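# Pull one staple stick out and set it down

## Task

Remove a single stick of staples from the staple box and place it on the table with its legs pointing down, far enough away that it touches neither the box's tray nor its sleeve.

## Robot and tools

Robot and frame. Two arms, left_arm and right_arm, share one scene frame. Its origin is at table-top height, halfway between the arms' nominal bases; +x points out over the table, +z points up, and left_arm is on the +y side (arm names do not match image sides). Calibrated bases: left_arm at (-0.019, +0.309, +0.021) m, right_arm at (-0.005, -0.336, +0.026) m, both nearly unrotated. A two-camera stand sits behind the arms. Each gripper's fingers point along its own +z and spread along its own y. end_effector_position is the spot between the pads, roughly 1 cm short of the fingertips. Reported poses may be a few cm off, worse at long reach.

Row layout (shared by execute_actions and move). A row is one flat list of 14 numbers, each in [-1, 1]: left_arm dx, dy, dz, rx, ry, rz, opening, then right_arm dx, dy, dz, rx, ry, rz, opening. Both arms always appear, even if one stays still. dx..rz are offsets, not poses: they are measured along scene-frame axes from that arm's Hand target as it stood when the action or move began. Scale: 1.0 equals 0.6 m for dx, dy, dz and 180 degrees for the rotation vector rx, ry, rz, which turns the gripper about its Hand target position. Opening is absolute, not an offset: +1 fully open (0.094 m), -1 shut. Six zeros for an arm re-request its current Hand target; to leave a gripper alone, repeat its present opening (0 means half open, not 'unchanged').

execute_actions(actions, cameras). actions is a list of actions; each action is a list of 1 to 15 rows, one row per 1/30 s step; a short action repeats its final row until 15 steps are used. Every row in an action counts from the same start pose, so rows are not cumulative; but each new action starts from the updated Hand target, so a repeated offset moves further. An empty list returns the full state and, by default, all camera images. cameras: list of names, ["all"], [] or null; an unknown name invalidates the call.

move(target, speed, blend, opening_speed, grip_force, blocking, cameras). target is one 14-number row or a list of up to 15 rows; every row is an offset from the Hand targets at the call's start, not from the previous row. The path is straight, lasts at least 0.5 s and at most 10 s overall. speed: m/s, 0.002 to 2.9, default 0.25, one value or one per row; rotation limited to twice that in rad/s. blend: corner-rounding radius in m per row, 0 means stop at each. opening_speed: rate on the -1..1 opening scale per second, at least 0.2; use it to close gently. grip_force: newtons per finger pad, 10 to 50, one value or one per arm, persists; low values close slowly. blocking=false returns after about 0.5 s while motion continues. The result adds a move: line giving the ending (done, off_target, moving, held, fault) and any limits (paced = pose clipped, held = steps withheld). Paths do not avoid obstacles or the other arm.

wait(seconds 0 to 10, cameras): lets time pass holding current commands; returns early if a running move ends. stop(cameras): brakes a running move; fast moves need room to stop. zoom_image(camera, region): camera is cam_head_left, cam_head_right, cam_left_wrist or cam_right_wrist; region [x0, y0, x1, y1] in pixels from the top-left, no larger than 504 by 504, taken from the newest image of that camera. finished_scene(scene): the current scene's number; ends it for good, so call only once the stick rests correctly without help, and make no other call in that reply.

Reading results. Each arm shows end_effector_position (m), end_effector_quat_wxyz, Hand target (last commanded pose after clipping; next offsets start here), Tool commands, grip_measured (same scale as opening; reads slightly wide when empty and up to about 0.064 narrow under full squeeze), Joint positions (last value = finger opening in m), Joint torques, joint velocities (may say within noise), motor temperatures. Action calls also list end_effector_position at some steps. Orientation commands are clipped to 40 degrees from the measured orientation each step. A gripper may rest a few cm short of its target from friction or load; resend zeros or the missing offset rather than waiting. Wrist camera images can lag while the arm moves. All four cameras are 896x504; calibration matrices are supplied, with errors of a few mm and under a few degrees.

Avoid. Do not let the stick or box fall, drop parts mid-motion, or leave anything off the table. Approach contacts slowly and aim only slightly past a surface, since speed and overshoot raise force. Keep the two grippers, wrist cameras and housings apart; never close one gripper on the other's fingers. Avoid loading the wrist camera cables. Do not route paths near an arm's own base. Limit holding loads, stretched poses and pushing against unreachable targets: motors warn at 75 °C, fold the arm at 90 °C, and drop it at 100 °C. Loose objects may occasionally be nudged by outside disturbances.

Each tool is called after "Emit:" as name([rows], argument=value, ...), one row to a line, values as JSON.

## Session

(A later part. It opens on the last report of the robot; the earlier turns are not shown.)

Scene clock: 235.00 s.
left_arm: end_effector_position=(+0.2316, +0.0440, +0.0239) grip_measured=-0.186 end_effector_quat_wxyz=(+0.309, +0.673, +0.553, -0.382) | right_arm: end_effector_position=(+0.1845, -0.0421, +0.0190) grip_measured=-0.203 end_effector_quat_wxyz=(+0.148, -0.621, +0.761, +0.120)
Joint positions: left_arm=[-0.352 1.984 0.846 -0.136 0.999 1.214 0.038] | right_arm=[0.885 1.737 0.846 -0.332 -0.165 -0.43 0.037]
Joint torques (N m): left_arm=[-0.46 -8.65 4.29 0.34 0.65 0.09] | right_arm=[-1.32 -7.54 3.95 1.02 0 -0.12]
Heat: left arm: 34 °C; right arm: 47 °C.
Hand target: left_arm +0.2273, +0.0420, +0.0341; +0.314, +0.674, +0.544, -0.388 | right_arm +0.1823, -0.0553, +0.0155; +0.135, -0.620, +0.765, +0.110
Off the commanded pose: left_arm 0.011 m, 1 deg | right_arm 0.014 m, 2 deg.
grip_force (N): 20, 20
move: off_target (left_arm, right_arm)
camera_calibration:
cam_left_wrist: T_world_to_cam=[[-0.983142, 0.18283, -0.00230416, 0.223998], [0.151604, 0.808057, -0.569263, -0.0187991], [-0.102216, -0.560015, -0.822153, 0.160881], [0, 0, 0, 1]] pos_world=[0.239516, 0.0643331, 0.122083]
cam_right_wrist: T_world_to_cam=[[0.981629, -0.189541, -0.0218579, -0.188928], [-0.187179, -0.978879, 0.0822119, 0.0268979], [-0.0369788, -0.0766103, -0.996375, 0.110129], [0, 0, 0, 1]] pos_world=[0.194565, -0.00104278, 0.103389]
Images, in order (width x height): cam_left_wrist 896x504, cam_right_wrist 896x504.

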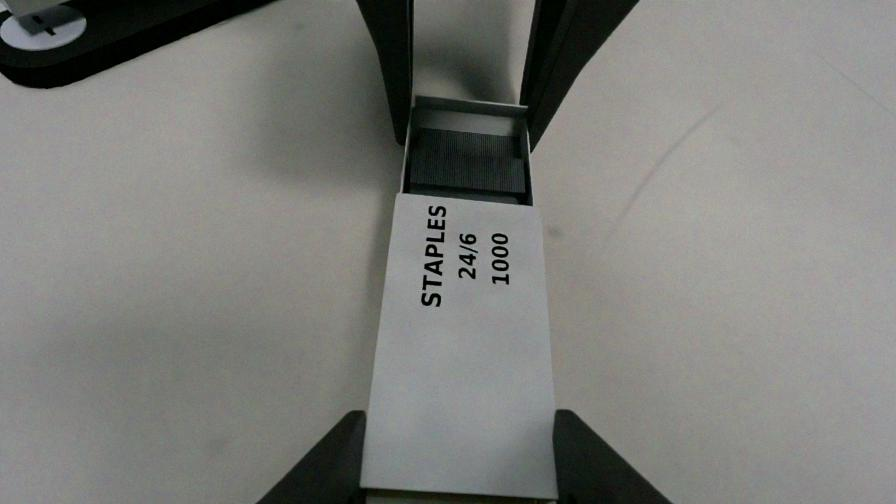

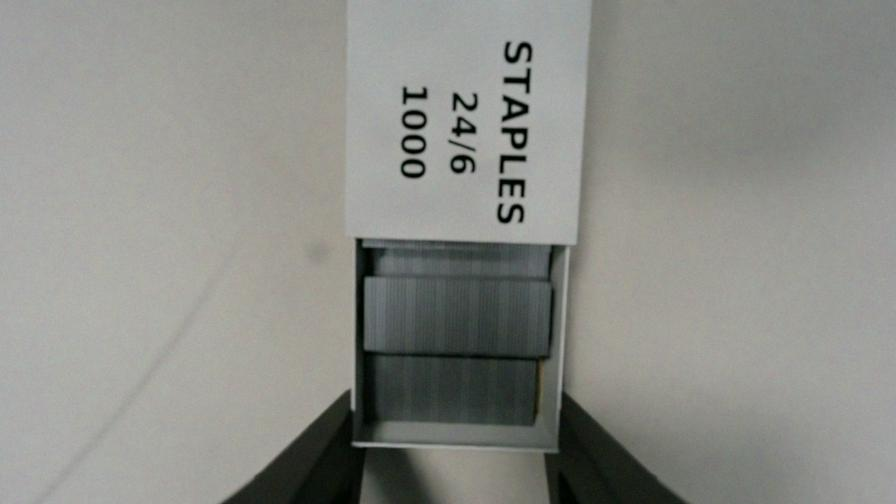

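Emit:
move(target=[0,0,0, 0,0,0, -0.25, -0.0085,-0.0410,0, 0,0,0, -0.32], speed=0.06, cameras=["cam_left_wrist","cam_right_wrist"])

Scene clock: 244.20 s.
left_arm: end_effector_position=(+0.2318, +0.0439, +0.0240) grip_measured=-0.186 end_effector_quat_wxyz=(+0.310, +0.673, +0.553, -0.382) | right_arm: end_effector_position=(+0.1796, -0.0676, +0.0183) grip_measured=-0.203 end_effector_quat_wxyz=(+0.147, -0.622, +0.760, +0.119)
Joint positions: left_arm=[-0.352 1.984 0.846 -0.134 0.999 1.214 0.038] | right_arm=[0.842 1.662 0.756 -0.327 -0.179 -0.474 0.037]
Joint torques (N m): left_arm=[-0.47 -8.68 4.33 0.3 0.69 0.06] | right_arm=[-1.33 -6.89 4.05 0.99 0 -0.11]
Motor temperatures (°C): left_arm=[24 35 32 32 27 25 25] | right_arm=[25 29 46 34 26 24 24]
Heat: left arm: 35 °C; right arm: 46 °C.
Hand target: left_arm +0.2273, +0.0420, +0.0341; +0.314, +0.674, +0.544, -0.388 | right_arm +0.1772, -0.0800, +0.0154; +0.134, -0.620, +0.765, +0.109
Off the commanded pose: left_arm 0.011 m, 1 deg | right_arm 0.013 m, 2 deg.
grip_force (N): 20, 20
move: off_target (left_arm, right_arm)
camera_calibration:
cam_left_wrist: T_world_to_cam=[[-0.983133, 0.182847, -0.0041272, 0.224312], [0.152601, 0.807647, -0.569578, -0.0189303], [-0.100812, -0.5606, -0.821927, 0.16065], [0, 0, 0, 1]] pos_world=[0.239612, 0.0643348, 0.122186]
cam_right_wrist: T_world_to_cam=[[0.981993, -0.187688, -0.0214978, -0.188793], [-0.185284, -0.979068, 0.0842353, 0.000670336], [-0.0368577, -0.0787353, -0.996214, 0.10711], [0, 0, 0, 1]] pos_world=[0.189465, -0.0263444, 0.10259]
Images, in order (width x height): cam_left_wrist 896x504, cam_right_wrist 896x504.

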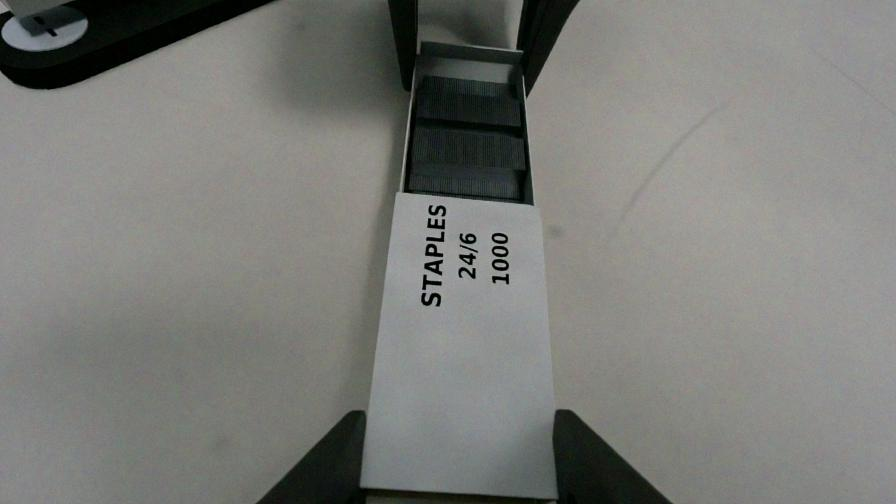

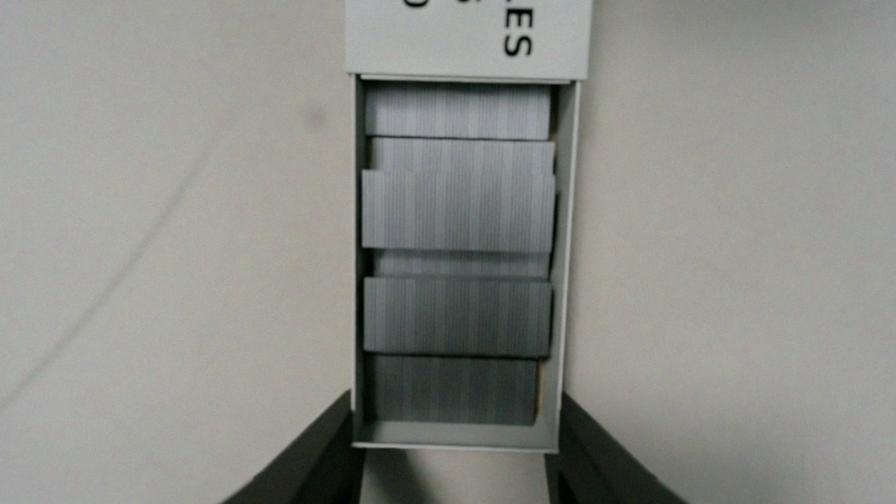

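Emit:
move([
  [0,0,0, 0,0,0, -0.25, 0,0,0, 0,0,0, 0.3],
  [0,0,0, 0,0,0, -0.25, 0,0,0.1667, 0,0,0, 0.3],
  [0,0,0, 0,0,0, -0.25, 0.0148,0.0602,0.1077, -0.0671,0.1028,-0.495, -0.45],
], speed=[0.1,0.15,0.15], blend=[0,0.02,0], cameras=["all"])

Scene clock: 281.40 s.
left_arm: end_effector_position=(+0.2318, +0.0439, +0.0240) grip_measured=-0.186 end_effector_quat_wxyz=(+0.310, +0.673, +0.553, -0.382) | right_arm: end_effector_position=(+0.1869, -0.0465, +0.0806) grip_measured=-0.449 end_effector_quat_wxyz=(+0.003, +0.105, +0.994, +0.005)
Joint positions: left_arm=[-0.352 1.984 0.846 -0.134 0.999 1.214 0.038] | right_arm=[0.958 1.883 1.382 -1.058 0.002 1.194 0.026]
Joint torques (N m): left_arm=[-0.57 -8.79 4.22 0.32 0.68 0.05] | right_arm=[0.53 -6.95 7.09 0.43 -0.01 0.05]
Heat: left arm: 35 °C; right arm: 46 °C.
Hand target: left_arm +0.2273, +0.0420, +0.0341; +0.314, +0.674, +0.544, -0.388 | right_arm +0.1861, -0.0438, +0.0801; +0.000, +0.105, +0.994, +0.000
Off the commanded pose: left_arm 0.011 m, 1 deg | right_arm 0.003 m, 1 deg.
grip_force (N): 20, 20
move: off_target (left_arm)
camera_calibration:
cam_left_wrist: T_world_to_cam=[[-0.983133, 0.182847, -0.0041272, 0.224312], [0.152601, 0.807647, -0.569578, -0.0189303], [-0.100812, -0.5606, -0.821927, 0.16065], [0, 0, 0, 1]] pos_world=[0.239612, 0.0643348, 0.122186]
cam_right_wrist: T_world_to_cam=[[-0.206927, -0.977693, -0.0360325, -0.00405732], [-0.880432, 0.170029, 0.44264, 0.171855], [-0.426639, 0.123318, -0.895975, 0.245256], [0, 0, 0, 1]] pos_world=[0.255103, -0.0634316, 0.143527]

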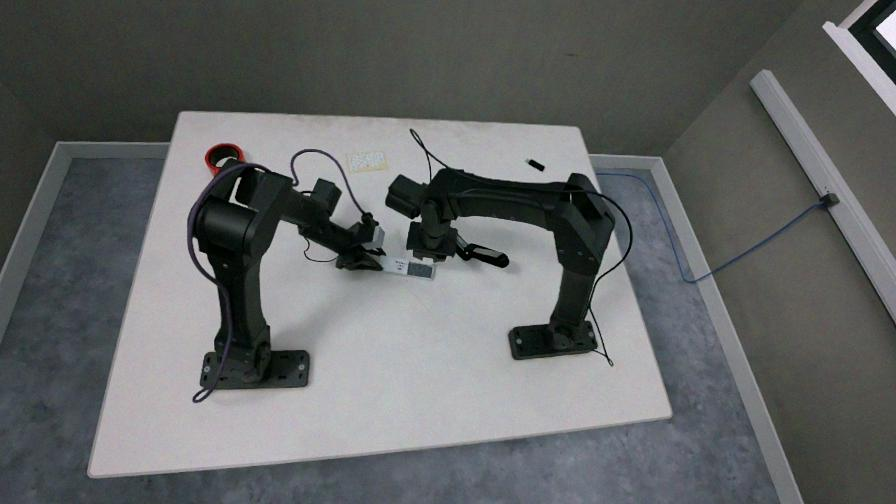

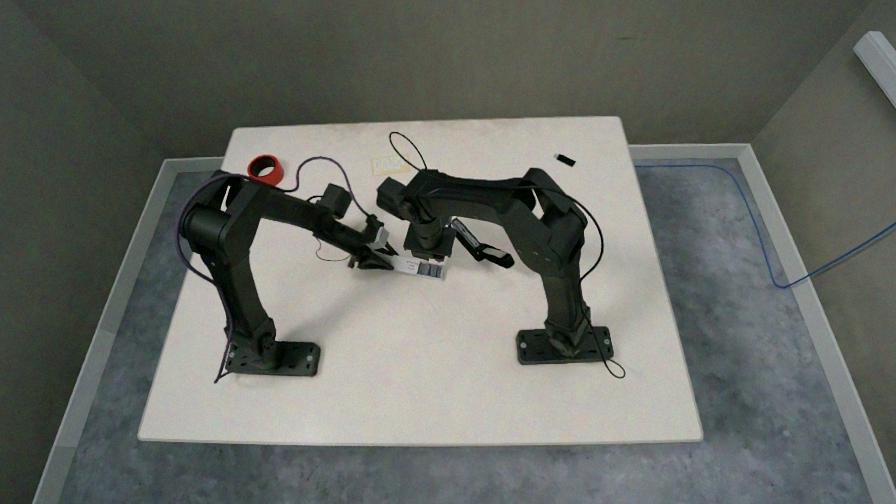

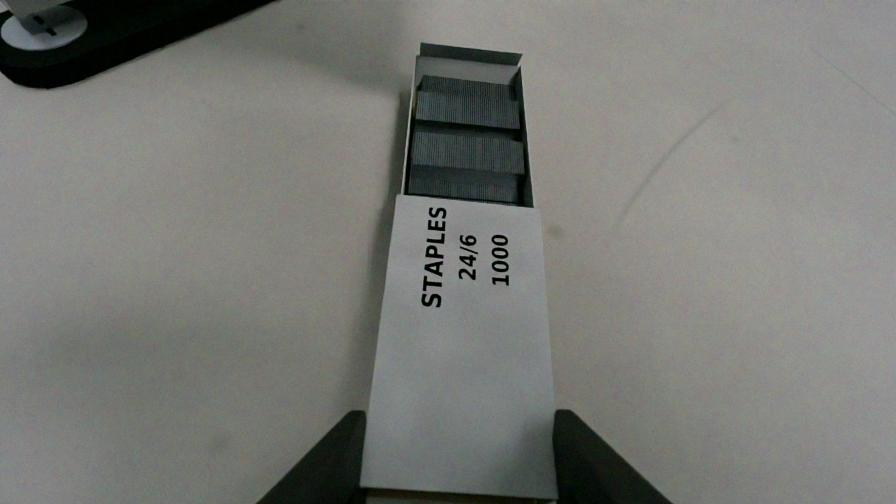

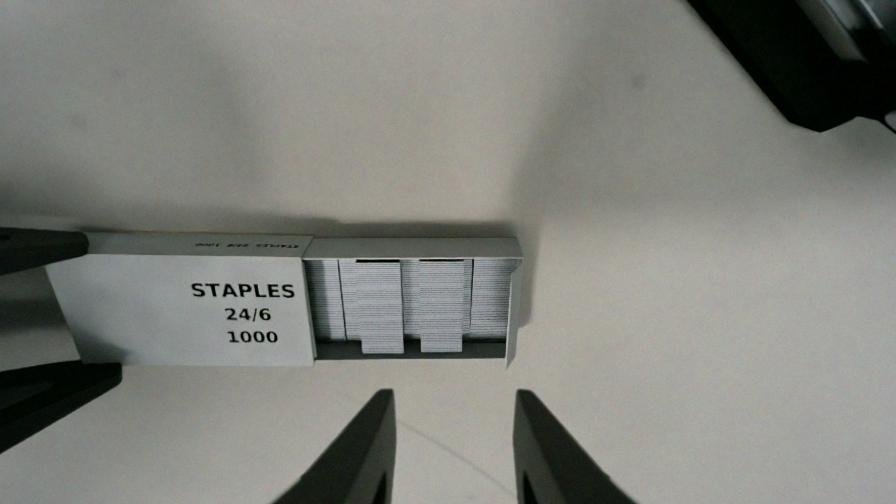

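Emit:
move(target=[0,0,0, 0,0,0, -0.25, -0.0055,0.0055,-0.0668, 0,0,0, -0.613], speed=0.1, cameras=["cam_right_wrist"])

Emit:
zoom_image(camera="cam_right_wrist", region=[300, 260, 600, 460])

Scene clock: 313.60 s.
left_arm: end_effector_position=(+0.2318, +0.0439, +0.0240) grip_measured=-0.186 end_effector_quat_wxyz=(+0.310, +0.673, +0.553, -0.382) | right_arm: end_effector_position=(+0.1855, -0.0415, +0.0454) grip_measured=-0.612 end_effector_quat_wxyz=(+0.002, +0.106, +0.994, +0.004)
Joint positions: left_arm=[-0.352 1.984 0.846 -0.134 0.999 1.214 0.038] | right_arm=[0.969 1.941 1.313 -0.935 0 1.206 0.018]
Joint torques (N m): left_arm=[-0.46 -8.68 4.34 0.3 0.65 0.08] | right_arm=[0.72 -7.54 5 0.71 0 0.05]
Heat: left arm: 35 °C; right arm: 47 °C.
Hand target: left_arm +0.2273, +0.0420, +0.0341; +0.314, +0.674, +0.544, -0.388 | right_arm +0.1828, -0.0405, +0.0400; +0.000, +0.105, +0.994, +0.000
Off the commanded pose: left_arm 0.011 m, 1 deg | right_arm 0.006 m, 0 deg.
grip_force (N): 20, 20
move: off_target (left_arm)
camera_calibration:
cam_right_wrist: T_world_to_cam=[[-0.208892, -0.97737, -0.0333528, -0.000567122], [-0.878776, 0.172637, 0.444916, 0.185108], [-0.429089, 0.122249, -0.894951, 0.212874], [0, 0, 0, 1]] pos_world=[0.253892, -0.0585344, 0.108135]
Images, in order (width x height): cam_right_wrist 896x504.

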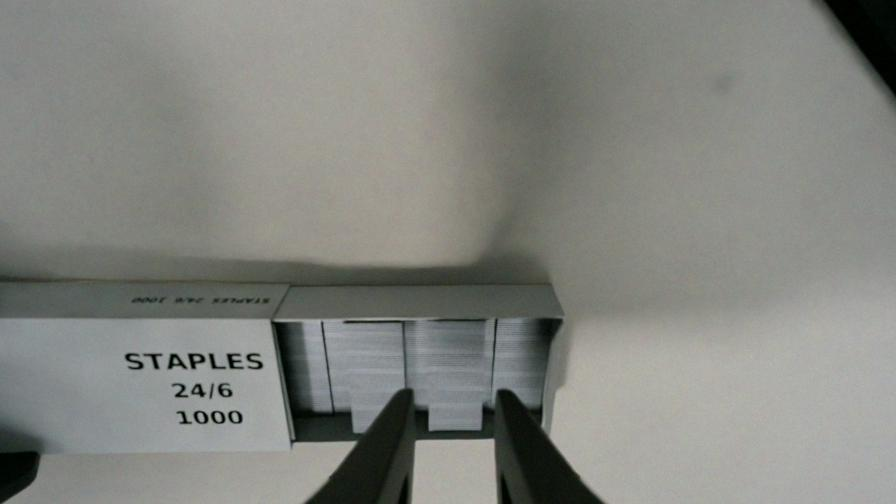

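Scaled by 1.680 from the camera's 896x504 image, which has a finer 1280x720 frame.

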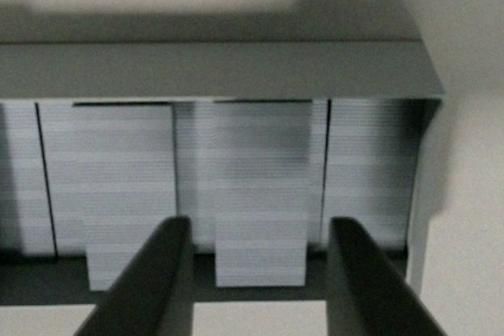

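Emit:
move(target=[0,0,0, 0,0,0, -0.25, -0.0097,0.0017,-0.0183, 0,0,0, -0.613], speed=0.05, cameras=["cam_right_wrist"])

Emit:
zoom_image(camera="cam_right_wrist", region=[300, 300, 600, 500])

Scene clock: 326.10 s.
left_arm: end_effector_position=(+0.2318, +0.0439, +0.0240) grip_measured=-0.186 end_effector_quat_wxyz=(+0.310, +0.673, +0.553, -0.382) | right_arm: end_effector_position=(+0.1805, -0.0390, +0.0367) grip_measured=-0.612 end_effector_quat_wxyz=(+0.004, +0.106, +0.994, +0.007)
Joint positions: left_arm=[-0.352 1.984 0.846 -0.134 0.999 1.214 0.038] | right_arm=[0.985 1.945 1.282 -0.892 0 1.222 0.018]
Joint torques (N m): left_arm=[-0.46 -8.75 4.36 0.3 0.69 0.06] | right_arm=[0.75 -7.2 4.74 0.7 0.01 0.04]
Heat: left arm: 35 °C; right arm: 46 °C.
Hand target: left_arm +0.2273, +0.0420, +0.0341; +0.314, +0.674, +0.544, -0.388 | right_arm +0.1770, -0.0395, +0.0291; +0.000, +0.105, +0.994, +0.000
Off the commanded pose: left_arm 0.011 m, 1 deg | right_arm 0.008 m, 1 deg.
grip_force (N): 20, 20
move: off_target (left_arm)
camera_calibration:
cam_right_wrist: T_world_to_cam=[[-0.208768, -0.977123, -0.0405697, 0.000834933], [-0.880537, 0.169758, 0.442534, 0.184484], [-0.425523, 0.12811, -0.895834, 0.202298], [0, 0, 0, 1]] pos_world=[0.248702, -0.0564182, 0.0996186]
Images, in order (width x height): cam_right_wrist 896x504.

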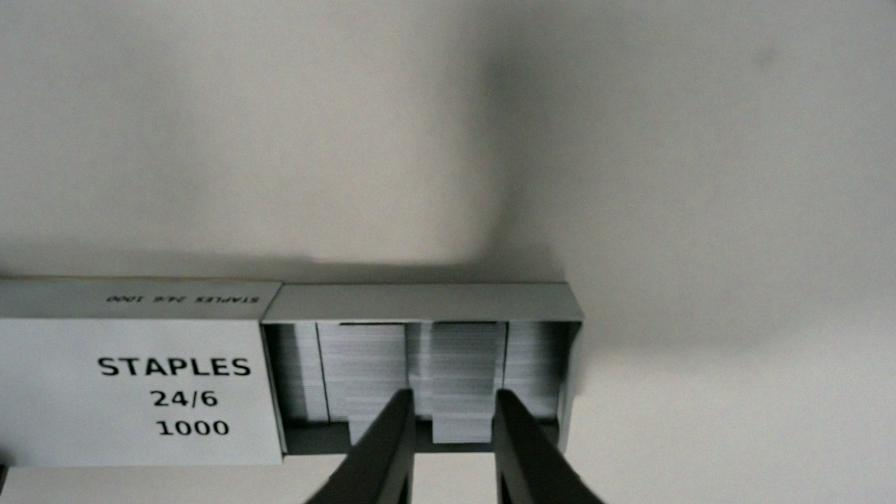

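Scaled by 1.680 from the camera's 896x504 image, which has a finer 1280x720 frame.

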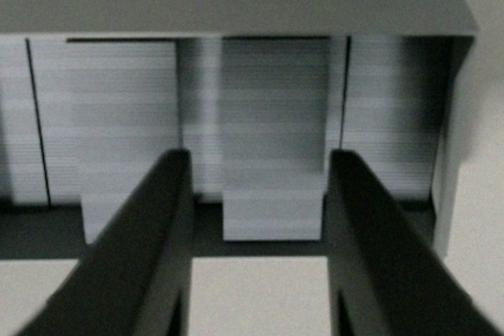

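Emit:
move(target=[0,0,0, 0,0,0, -0.25, -0.0033,-0.0037,-0.009, 0,0,0, -0.613], speed=0.04, cameras=["cam_right_wrist"])

Emit:
zoom_image(camera="cam_right_wrist", region=[300, 300, 600, 500])

Scene clock: 340.10 s.
left_arm: end_effector_position=(+0.2318, +0.0439, +0.0240) grip_measured=-0.186 end_effector_quat_wxyz=(+0.310, +0.673, +0.553, -0.382) | right_arm: end_effector_position=(+0.1790, -0.0414, +0.0310) grip_measured=-0.612 end_effector_quat_wxyz=(+0.004, +0.107, +0.994, +0.007)
Joint positions: left_arm=[-0.352 1.984 0.846 -0.134 0.999 1.214 0.038] | right_arm=[0.985 1.945 1.257 -0.868 0 1.223 0.018]
Joint torques (N m): left_arm=[-0.46 -8.76 4.33 0.31 0.7 0.09] | right_arm=[0.9 -7.2 4.68 0.71 0 0.05]
Heat: left arm: 35 °C; right arm: 45 °C.
Hand target: left_arm +0.2273, +0.0420, +0.0341; +0.314, +0.674, +0.544, -0.388 | right_arm +0.1750, -0.0417, +0.0237; +0.000, +0.105, +0.994, +0.000
Off the commanded pose: left_arm 0.011 m, 1 deg | right_arm 0.008 m, 1 deg.
grip_force (N): 20, 20
move: off_target (left_arm)
camera_calibration:
cam_right_wrist: T_world_to_cam=[[-0.210221, -0.976842, -0.039822, -0.00174934], [-0.880103, 0.171352, 0.442783, 0.186052], [-0.425706, 0.12813, -0.895744, 0.196899], [0, 0, 0, 1]] pos_world=[0.247198, -0.0588179, 0.0939203]
Images, in order (width x height): cam_right_wrist 896x504.

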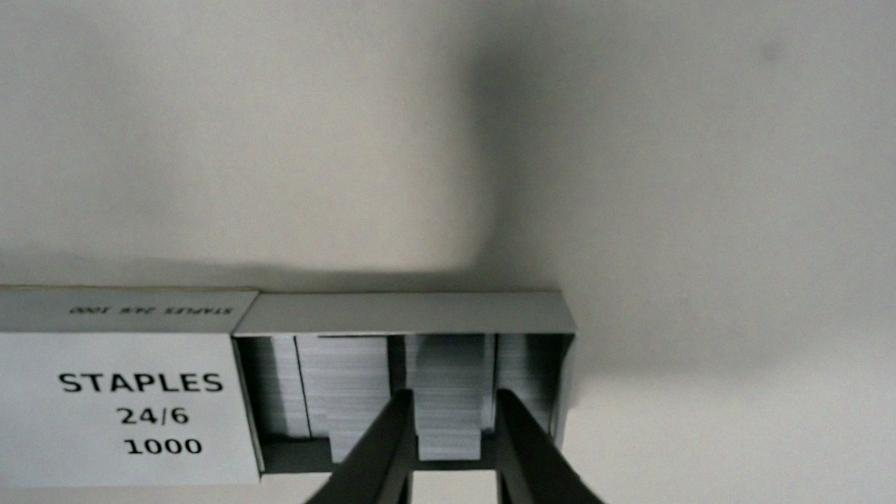

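Scaled by 1.680 from the camera's 896x504 image, which has a finer 1280x720 frame.

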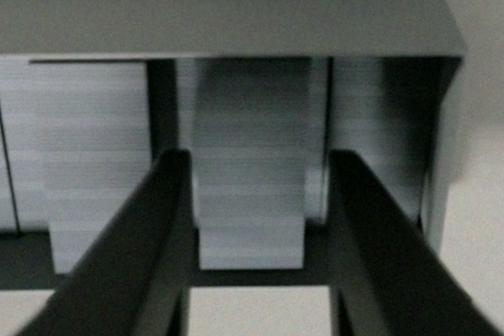

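Emit:
move(target=[0,0,0, 0,0,0, -0.25, -0.0008,0.0017,-0.0095, 0,0,0, -0.613], speed=0.03, cameras=["cam_right_wrist"])

Emit:
zoom_image(camera="cam_right_wrist", region=[300, 300, 600, 500])

Scene clock: 349.77 s.
left_arm: end_effector_position=(+0.2318, +0.0439, +0.0240) grip_measured=-0.186 end_effector_quat_wxyz=(+0.310, +0.673, +0.553, -0.382) | right_arm: end_effector_position=(+0.1782, -0.0402, +0.0254) grip_measured=-0.612 end_effector_quat_wxyz=(+0.003, +0.106, +0.994, +0.007)
Joint positions: left_arm=[-0.352 1.984 0.846 -0.134 0.999 1.214 0.038] | right_arm=[0.988 1.957 1.249 -0.848 0 1.226 0.018]
Joint torques (N m): left_arm=[-0.55 -8.61 4.29 0.35 0.67 0.07] | right_arm=[0.77 -7.17 4.67 0.71 0 0.04]
Heat: left arm: 35 °C; right arm: 45 °C.
Hand target: left_arm +0.2273, +0.0420, +0.0341; +0.314, +0.674, +0.544, -0.388 | right_arm +0.1745, -0.0408, +0.0179; +0.000, +0.105, +0.994, +0.000
Off the commanded pose: left_arm 0.011 m, 1 deg | right_arm 0.008 m, 1 deg.
grip_force (N): 20, 20
move: off_target (left_arm)
camera_calibration:
cam_right_wrist: T_world_to_cam=[[-0.209467, -0.977004, -0.0398421, -0.00116228], [-0.880231, 0.170662, 0.442795, 0.187614], [-0.425812, 0.127821, -0.895737, 0.191397], [0, 0, 0, 1]] pos_world=[0.2464, -0.0576189, 0.0883202]
Images, in order (width x height): cam_right_wrist 896x504.

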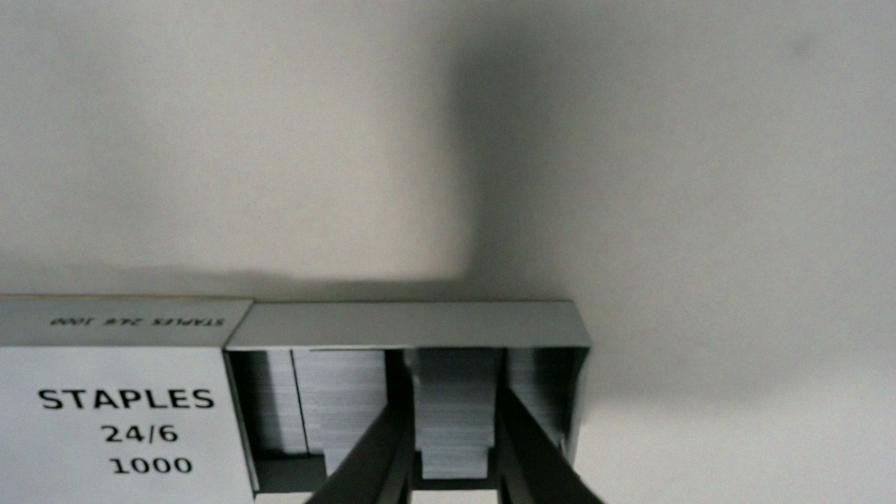

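Scaled by 1.680 from the camera's 896x504 image, which has a finer 1280x720 frame.

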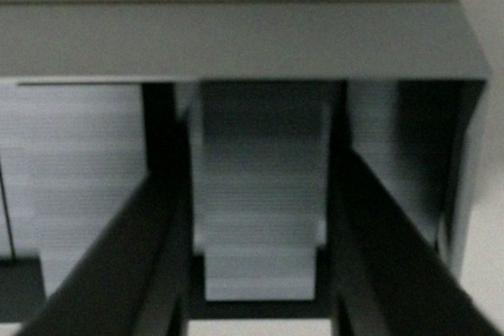

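Emit:
move(target=[0,0,0, 0,0,0, -0.25, 0,0,0, 0,0,0, -0.80], opening_speed=0.3, cameras=["cam_right_wrist"])

Scene clock: 352.87 s.
left_arm: end_effector_position=(+0.2318, +0.0439, +0.0240) grip_measured=-0.186 end_effector_quat_wxyz=(+0.310, +0.673, +0.553, -0.382) | right_arm: end_effector_position=(+0.1783, -0.0400, +0.0254) grip_measured=-0.696 end_effector_quat_wxyz=(+0.004, +0.106, +0.994, +0.007)
Joint positions: left_arm=[-0.352 1.984 0.846 -0.134 0.999 1.214 0.038] | right_arm=[0.988 1.957 1.249 -0.847 0 1.226 0.014]
Joint torques (N m): left_arm=[-0.4 -8.69 4.4 0.31 0.64 0.05] | right_arm=[0.77 -7.19 4.66 0.74 0.01 0.05]
Heat: left arm: 35 °C; right arm: 45 °C.
Hand target: left_arm +0.2273, +0.0420, +0.0341; +0.314, +0.674, +0.544, -0.388 | right_arm +0.1745, -0.0407, +0.0179; +0.000, +0.105, +0.994, +0.000
Off the commanded pose: left_arm 0.011 m, 1 deg | right_arm 0.008 m, 1 deg.
grip_force (N): 20, 20
move: off_target (left_arm)
camera_calibration:
cam_right_wrist: T_world_to_cam=[[-0.209517, -0.976965, -0.0405297, -0.00096681], [-0.880371, 0.17044, 0.442602, 0.187725], [-0.425499, 0.128414, -0.895802, 0.191388], [0, 0, 0, 1]] pos_world=[0.2465, -0.0575172, 0.0883187]
Images, in order (width x height): cam_right_wrist 896x504.

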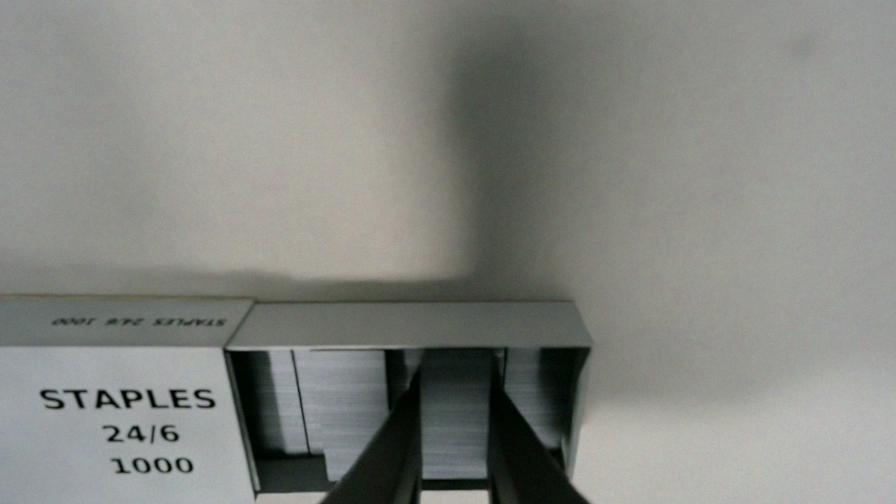

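Emit:
move([
  [0,0,0, 0,0,0, -0.25, 0,0,0.0952, 0,0,0, -0.80],
  [0,0,0, 0,0,0, -0.25, -0.1242,-0.0988,0.0535, 0,0,0, -0.80],
], speed=[0.06,0.15], blend=[0.01,0], cameras=["all"])

Scene clock: 365.83 s.
left_arm: end_effector_position=(+0.2318, +0.0439, +0.0240) grip_measured=-0.186 end_effector_quat_wxyz=(+0.310, +0.673, +0.553, -0.382) | right_arm: end_effector_position=(+0.1001, -0.1018, +0.0466) grip_measured=-0.696 end_effector_quat_wxyz=(-0.005, +0.105, +0.994, -0.010)
Joint positions: left_arm=[-0.352 1.984 0.846 -0.134 0.999 1.214 0.038] | right_arm=[1.117 1.634 0.936 -0.896 -0.003 1.352 0.014]
Joint torques (N m): left_arm=[-0.54 -8.72 4.4 0.34 0.67 0.05] | right_arm=[0.54 -7.36 4.66 0.61 0.04 0.01]
Motor temperatures (°C): left_arm=[24 35 31 29 26 24 25] | right_arm=[24 29 45 29 25 23 23]
Heat: left arm: 35 °C; right arm: 45 °C.
Hand target: left_arm +0.2273, +0.0420, +0.0341; +0.314, +0.674, +0.544, -0.388 | right_arm +0.1000, -0.1000, +0.0500; +0.000, +0.105, +0.994, +0.000
Off the commanded pose: left_arm 0.011 m, 1 deg | right_arm 0.004 m, 1 deg.
grip_force (N): 20, 20
move: off_target (left_arm)
camera_calibration:
cam_left_wrist: T_world_to_cam=[[-0.983133, 0.182847, -0.0041272, 0.224312], [0.152601, 0.807647, -0.569578, -0.0189303], [-0.100812, -0.5606, -0.821927, 0.16065], [0, 0, 0, 1]] pos_world=[0.239612, 0.0643348, 0.122186]
cam_right_wrist: T_world_to_cam=[[-0.207023, -0.978327, -0.00411457, -0.0788965], [-0.871316, 0.182463, 0.45554, 0.119742], [-0.444916, 0.0978924, -0.890206, 0.183527], [0, 0, 0, 1]] pos_world=[0.169654, -0.117001, 0.108504]

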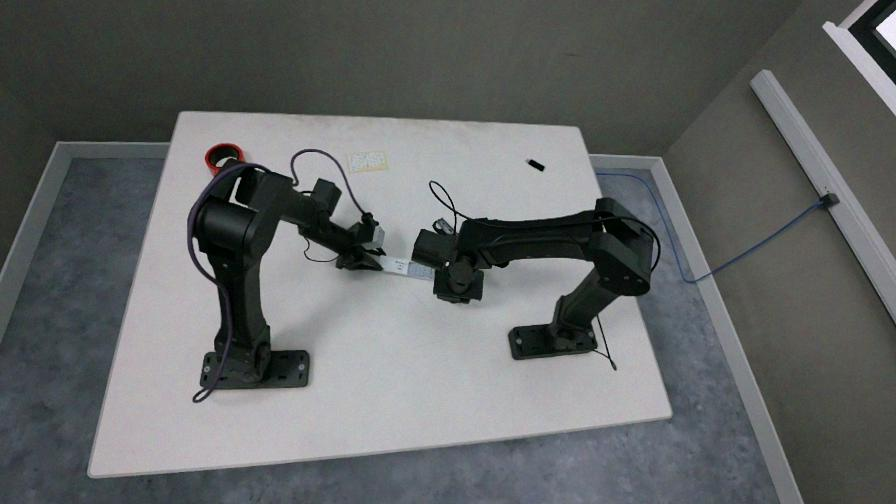

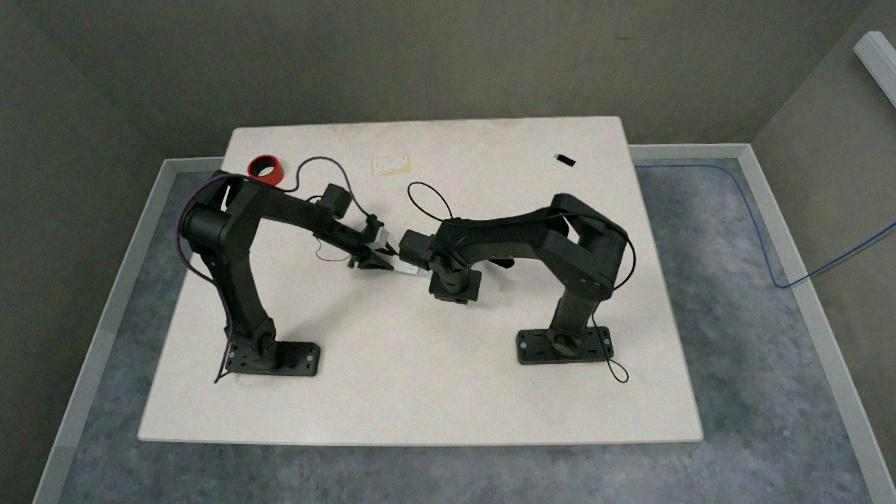

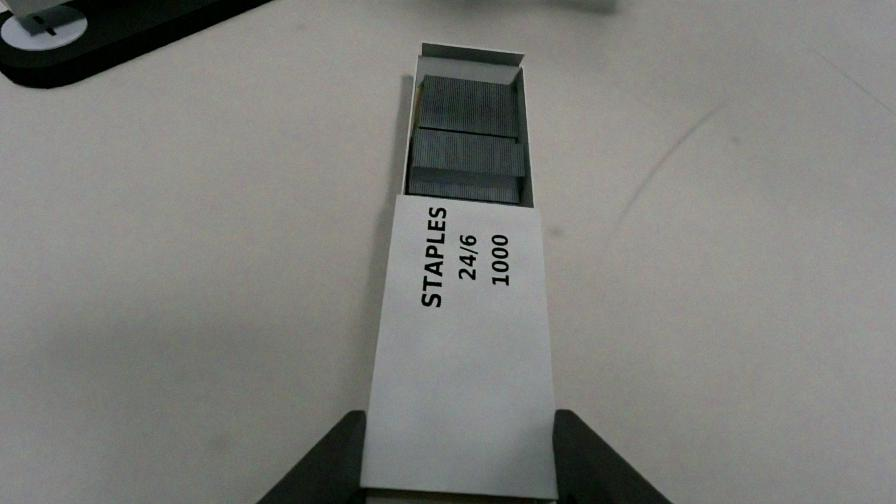

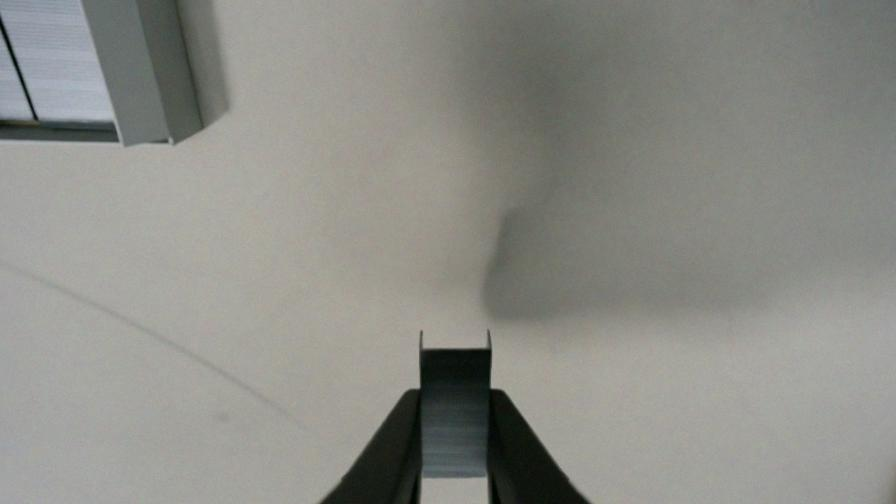

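Emit:
move(target=[0,0,0, 0,0,0, -0.25, 0,0,-0.05, 0,0,0, -0.80], speed=0.06, cameras=["cam_right_wrist"])

Emit:
move(target=[0,0,0, 0,0,0, -0.25, 0,0,-0.006, 0,0,0, -0.80], speed=0.03, cameras=["cam_right_wrist"])

Scene clock: 370.80 s.
left_arm: end_effector_position=(+0.2318, +0.0439, +0.0240) grip_measured=-0.186 end_effector_quat_wxyz=(+0.310, +0.673, +0.553, -0.382) | right_arm: end_effector_position=(+0.1014, -0.0988, +0.0241) grip_measured=-0.696 end_effector_quat_wxyz=(+0.000, +0.105, +0.994, +0.005)
Joint positions: left_arm=[-0.352 1.984 0.846 -0.134 0.999 1.214 0.038] | right_arm=[1.117 1.662 0.865 -0.765 -0.003 1.353 0.014]
Joint torques (N m): left_arm=[-0.49 -8.7 4.4 0.34 0.7 0.04] | right_arm=[0.55 -4.96 4.55 0.74 0.05 0.06]
Heat: left arm: 35 °C; right arm: 45 °C.
Hand target: left_arm +0.2273, +0.0420, +0.0341; +0.314, +0.674, +0.544, -0.388 | right_arm +0.1000, -0.1000, +0.0200; +0.001, +0.105, +0.994, +0.000
Off the commanded pose: left_arm 0.011 m, 1 deg | right_arm 0.004 m, 1 deg.
grip_force (N): 20, 20
move: off_target (left_arm)
camera_calibration:
cam_right_wrist: T_world_to_cam=[[-0.207489, -0.977613, -0.0349301, -0.0750042], [-0.877142, 0.170119, 0.449089, 0.13018], [-0.433093, 0.12382, -0.892804, 0.165231], [0, 0, 0, 1]] pos_world=[0.170184, -0.11593, 0.0864362]
Images, in order (width x height): cam_right_wrist 896x504.

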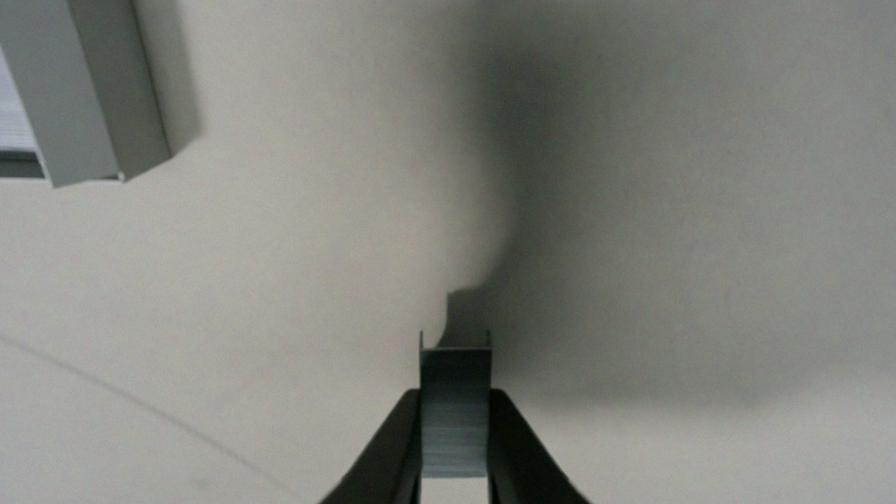

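Scene clock: 371.67 s.
left_arm: end_effector_position=(+0.2318, +0.0439, +0.0240) grip_measured=-0.186 end_effector_quat_wxyz=(+0.310, +0.673, +0.553, -0.382) | right_arm: end_effector_position=(+0.1017, -0.0983, +0.0211) grip_measured=-0.696 end_effector_quat_wxyz=(+0.000, +0.105, +0.994, +0.006)
Joint positions: left_arm=[-0.352 1.984 0.846 -0.134 0.999 1.214 0.038] | right_arm=[1.117 1.669 0.858 -0.749 -0.003 1.353 0.014]
Joint torques (N m): left_arm=[-0.54 -8.69 4.31 0.32 0.66 0.07] | right_arm=[0.54 -4.86 4.42 0.68 0.04 0.05]
Heat: left arm: 35 °C; right arm: 45 °C.
Hand target: left_arm +0.2273, +0.0420, +0.0341; +0.314, +0.674, +0.544, -0.388 | right_arm +0.1000, -0.1001, +0.0163; +0.000, +0.105, +0.994, +0.000
Off the commanded pose: left_arm 0.011 m, 1 deg | right_arm 0.005 m, 1 deg.
grip_force (N): 20, 20
move: off_target (left_arm)
camera_calibration:
cam_right_wrist: T_world_to_cam=[[-0.207474, -0.977534, -0.0371699, -0.0744948], [-0.877549, 0.169194, 0.448643, 0.131505], [-0.432275, 0.1257, -0.892938, 0.162721], [0, 0, 0, 1]] pos_world=[0.170287, -0.115525, 0.0835314]
Images, in order (width x height): cam_right_wrist 896x504.

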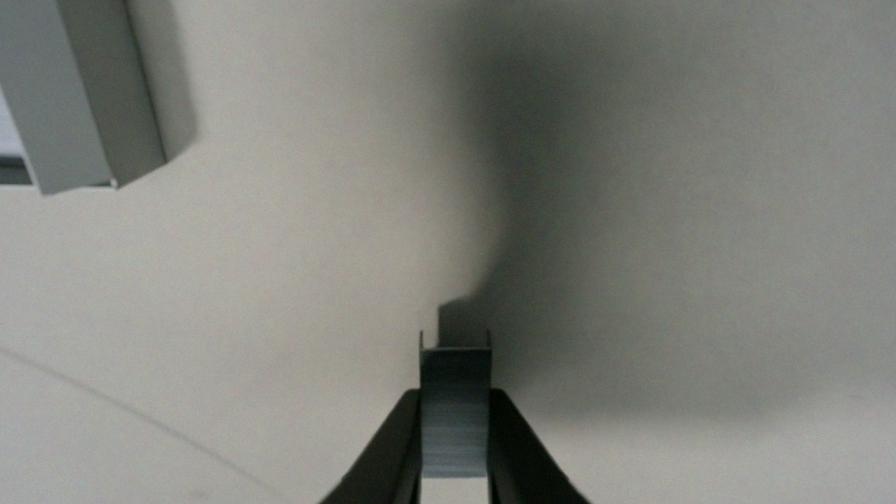

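Emit:
move(target=[0,0,0, 0,0,0, -0.25, 0,0,-0.0045, 0,0,0, -0.80], speed=0.02, cameras=["cam_right_wrist"])

Emit:
move(target=[0,0,0, 0,0,0, -0.25, 0,0,-0.0045, 0,0,0, -0.80], speed=0.02, cameras=["cam_right_wrist"])

Scene clock: 375.93 s.
left_arm: end_effector_position=(+0.2318, +0.0439, +0.0240) grip_measured=-0.186 end_effector_quat_wxyz=(+0.310, +0.673, +0.553, -0.382) | right_arm: end_effector_position=(+0.1017, -0.0982, +0.0185) grip_measured=-0.696 end_effector_quat_wxyz=(+0.000, +0.105, +0.994, +0.006)
Joint positions: left_arm=[-0.352 1.984 0.846 -0.134 0.999 1.214 0.038] | right_arm=[1.117 1.675 0.853 -0.738 -0.003 1.353 0.014]
Joint torques (N m): left_arm=[-0.42 -8.53 4.48 0.31 0.67 0.06] | right_arm=[0.57 -4.86 4.4 0.71 0.04 0.05]
Heat: left arm: 35 °C; right arm: 45 °C.
Hand target: left_arm +0.2273, +0.0420, +0.0341; +0.314, +0.674, +0.544, -0.388 | right_arm +0.1000, -0.1000, +0.0137; +0.000, +0.105, +0.994, +0.000
Off the commanded pose: left_arm 0.011 m, 1 deg | right_arm 0.005 m, 1 deg.
grip_force (N): 20, 20
move: off_target (left_arm)
camera_calibration:
cam_right_wrist: T_world_to_cam=[[-0.207506, -0.977514, -0.0375239, -0.0744355], [-0.877629, 0.169085, 0.448527, 0.132754], [-0.432097, 0.126004, -0.892981, 0.160437], [0, 0, 0, 1]] pos_world=[0.170387, -0.115424, 0.0809306]
Images, in order (width x height): cam_right_wrist 896x504.

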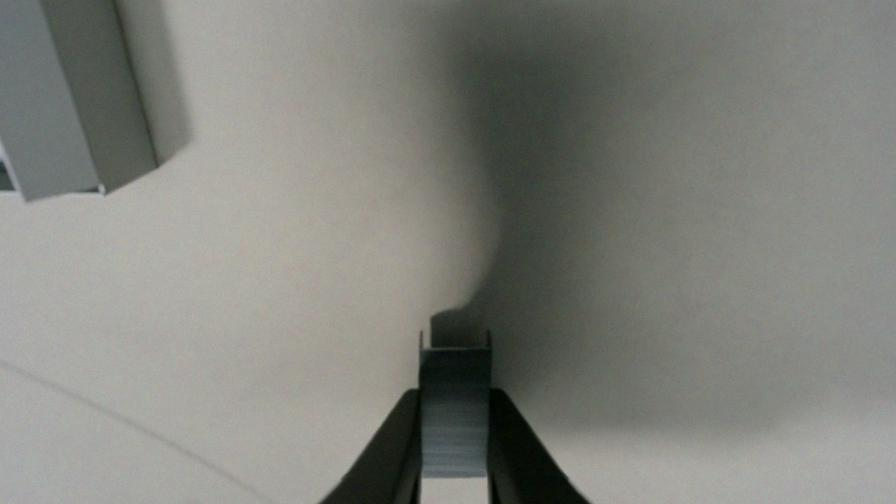

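Scene clock: 376.67 s.
left_arm: end_effector_position=(+0.2318, +0.0439, +0.0240) grip_measured=-0.186 end_effector_quat_wxyz=(+0.310, +0.673, +0.553, -0.382) | right_arm: end_effector_position=(+0.1017, -0.0983, +0.0158) grip_measured=-0.696 end_effector_quat_wxyz=(+0.000, +0.105, +0.994, +0.005)
Joint positions: left_arm=[-0.352 1.984 0.846 -0.134 0.999 1.214 0.038] | right_arm=[1.117 1.681 0.847 -0.727 -0.003 1.353 0.014]
Joint torques (N m): left_arm=[-0.43 -8.62 4.29 0.32 0.66 0.06] | right_arm=[0.55 -4.86 4.36 0.74 0.05 0.05]
Heat: left arm: 35 °C; right arm: 44 °C.
Hand target: left_arm +0.2273, +0.0420, +0.0341; +0.314, +0.674, +0.544, -0.388 | right_arm +0.1000, -0.1001, +0.0109; +0.000, +0.105, +0.994, +0.000
Off the commanded pose: left_arm 0.011 m, 1 deg | right_arm 0.005 m, 1 deg.
grip_force (N): 20, 20
move: off_target (left_arm)
camera_calibration:
cam_right_wrist: T_world_to_cam=[[-0.207519, -0.977538, -0.0368035, -0.0747141], [-0.877473, 0.169382, 0.448721, 0.133885], [-0.432408, 0.125412, -0.892914, 0.157976], [0, 0, 0, 1]] pos_world=[0.170286, -0.115526, 0.0782322]
Images, in order (width x height): cam_right_wrist 896x504.

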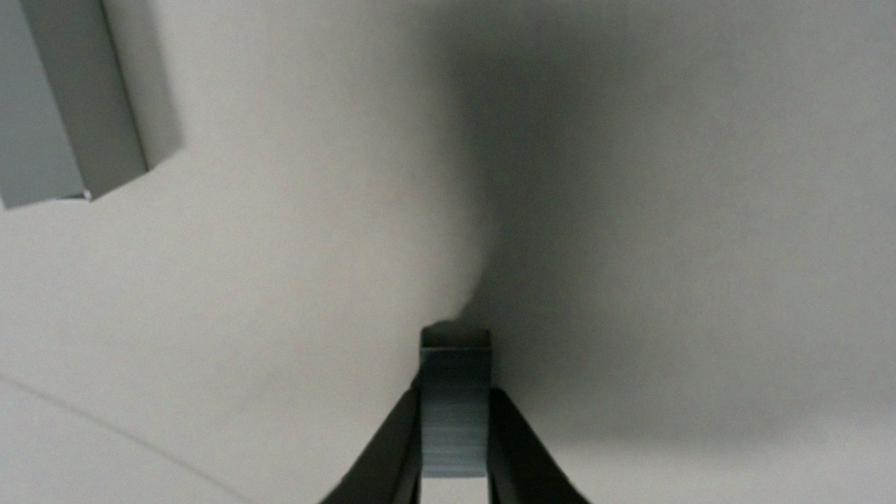

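Emit:
move(target=[0,0,0, 0,0,0, -0.25, 0,0,-0.003, 0,0,0, -0.80], speed=0.02, cameras=["cam_right_wrist"])

Emit:
zoom_image(camera="cam_right_wrist", region=[380, 280, 530, 380])

Scene clock: 380.60 s.
left_arm: end_effector_position=(+0.2318, +0.0439, +0.0240) grip_measured=-0.186 end_effector_quat_wxyz=(+0.310, +0.673, +0.553, -0.382) | right_arm: end_effector_position=(+0.1022, -0.0973, +0.0158) grip_measured=-0.696 end_effector_quat_wxyz=(+0.001, +0.105, +0.994, +0.008)
Joint positions: left_arm=[-0.352 1.984 0.846 -0.134 0.999 1.214 0.038] | right_arm=[1.117 1.681 0.847 -0.722 -0.003 1.353 0.014]
Joint torques (N m): left_arm=[-0.47 -8.75 4.31 0.34 0.72 0.05] | right_arm=[0.55 -4.57 4.12 0.78 0.05 0.05]
Heat: left arm: 35 °C; right arm: 44 °C.
Hand target: left_arm +0.2273, +0.0420, +0.0341; +0.314, +0.674, +0.544, -0.388 | right_arm +0.1000, -0.1000, +0.0091; +0.000, +0.105, +0.994, +0.000
Off the commanded pose: left_arm 0.011 m, 1 deg | right_arm 0.008 m, 1 deg.
grip_force (N): 20, 20
move: off_target (left_arm)
camera_calibration:
cam_right_wrist: T_world_to_cam=[[-0.207396, -0.977383, -0.041346, -0.0734819], [-0.878349, 0.167441, 0.447736, 0.134067], [-0.430686, 0.129175, -0.893209, 0.158291], [0, 0, 0, 1]] pos_world=[0.170691, -0.114715, 0.0783224]
Images, in order (width x height): cam_right_wrist 896x504.

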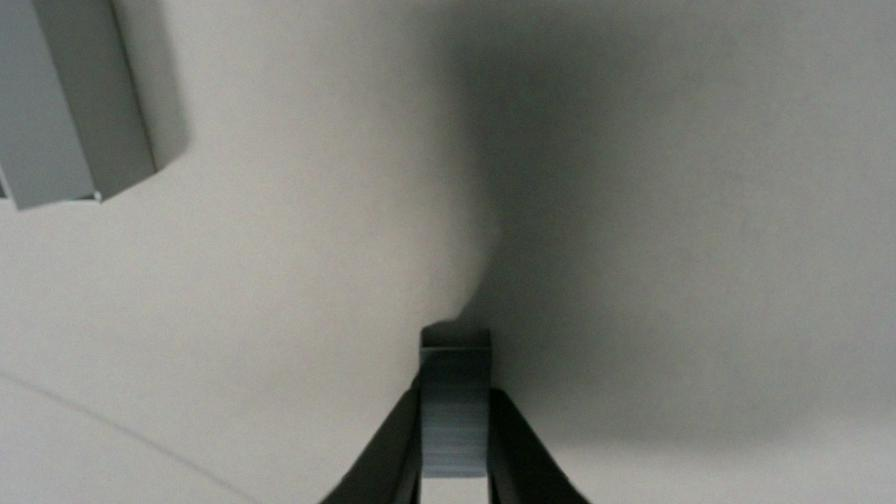

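Scaled by 3.360 from the camera's 896x504 image, which has a finer 1280x720 frame.

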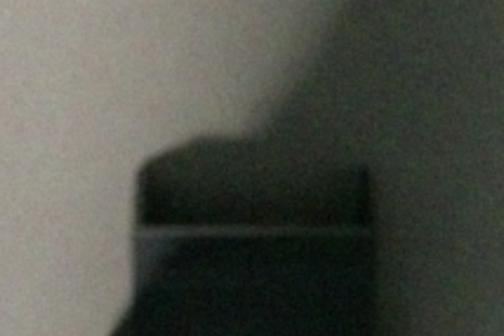

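Emit:
move([
  [0,0,0, 0,0,0, -0.25, 0,0,0.003, 0,0,0, -0.80],
  [0,0,0, 0,0,0, -0.25, 0,0,0.003, 0,0,0, -0.55],
], opening_speed=0.3, speed=0.02, cameras=["cam_right_wrist"])

Scene clock: 386.17 s.
left_arm: end_effector_position=(+0.2318, +0.0439, +0.0240) grip_measured=-0.186 end_effector_quat_wxyz=(+0.310, +0.673, +0.553, -0.382) | right_arm: end_effector_position=(+0.1022, -0.0973, +0.0158) grip_measured=-0.551 end_effector_quat_wxyz=(+0.001, +0.105, +0.994, +0.008)
Joint positions: left_arm=[-0.352 1.984 0.846 -0.134 0.999 1.214 0.038] | right_arm=[1.117 1.681 0.847 -0.722 -0.003 1.353 0.021]
Joint torques (N m): left_arm=[-0.47 -8.59 4.46 0.3 0.68 0.1] | right_arm=[0.55 -4.86 4.37 0.69 0.04 0.05]
Heat: left arm: 35 °C; right arm: 44 °C.
Hand target: left_arm +0.2273, +0.0420, +0.0341; +0.314, +0.674, +0.544, -0.388 | right_arm +0.1000, -0.1001, +0.0109; +0.000, +0.105, +0.994, +0.000
Off the commanded pose: left_arm 0.011 m, 1 deg | right_arm 0.006 m, 1 deg.
grip_force (N): 20, 20
move: off_target (left_arm)
camera_calibration:
cam_right_wrist: T_world_to_cam=[[-0.207396, -0.977383, -0.041346, -0.0734819], [-0.878349, 0.167441, 0.447736, 0.134067], [-0.430686, 0.129175, -0.893209, 0.158291], [0, 0, 0, 1]] pos_world=[0.170691, -0.114715, 0.0783224]
Images, in order (width x height): cam_right_wrist 896x504.

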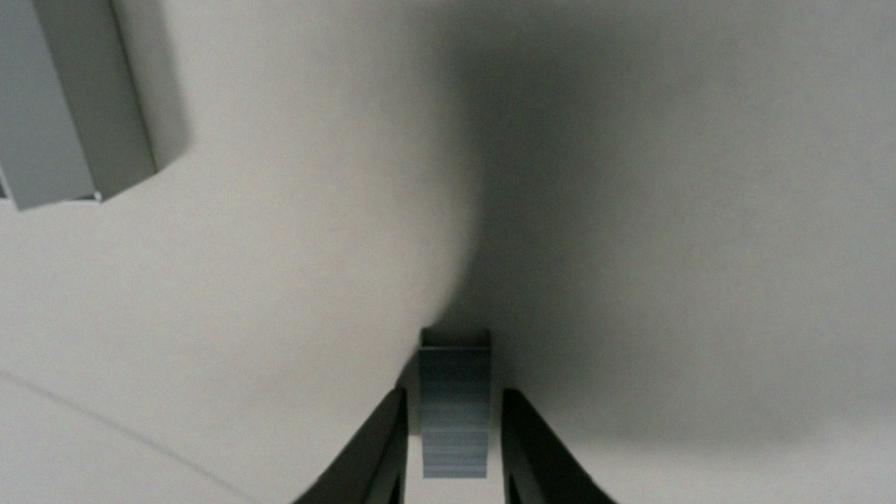

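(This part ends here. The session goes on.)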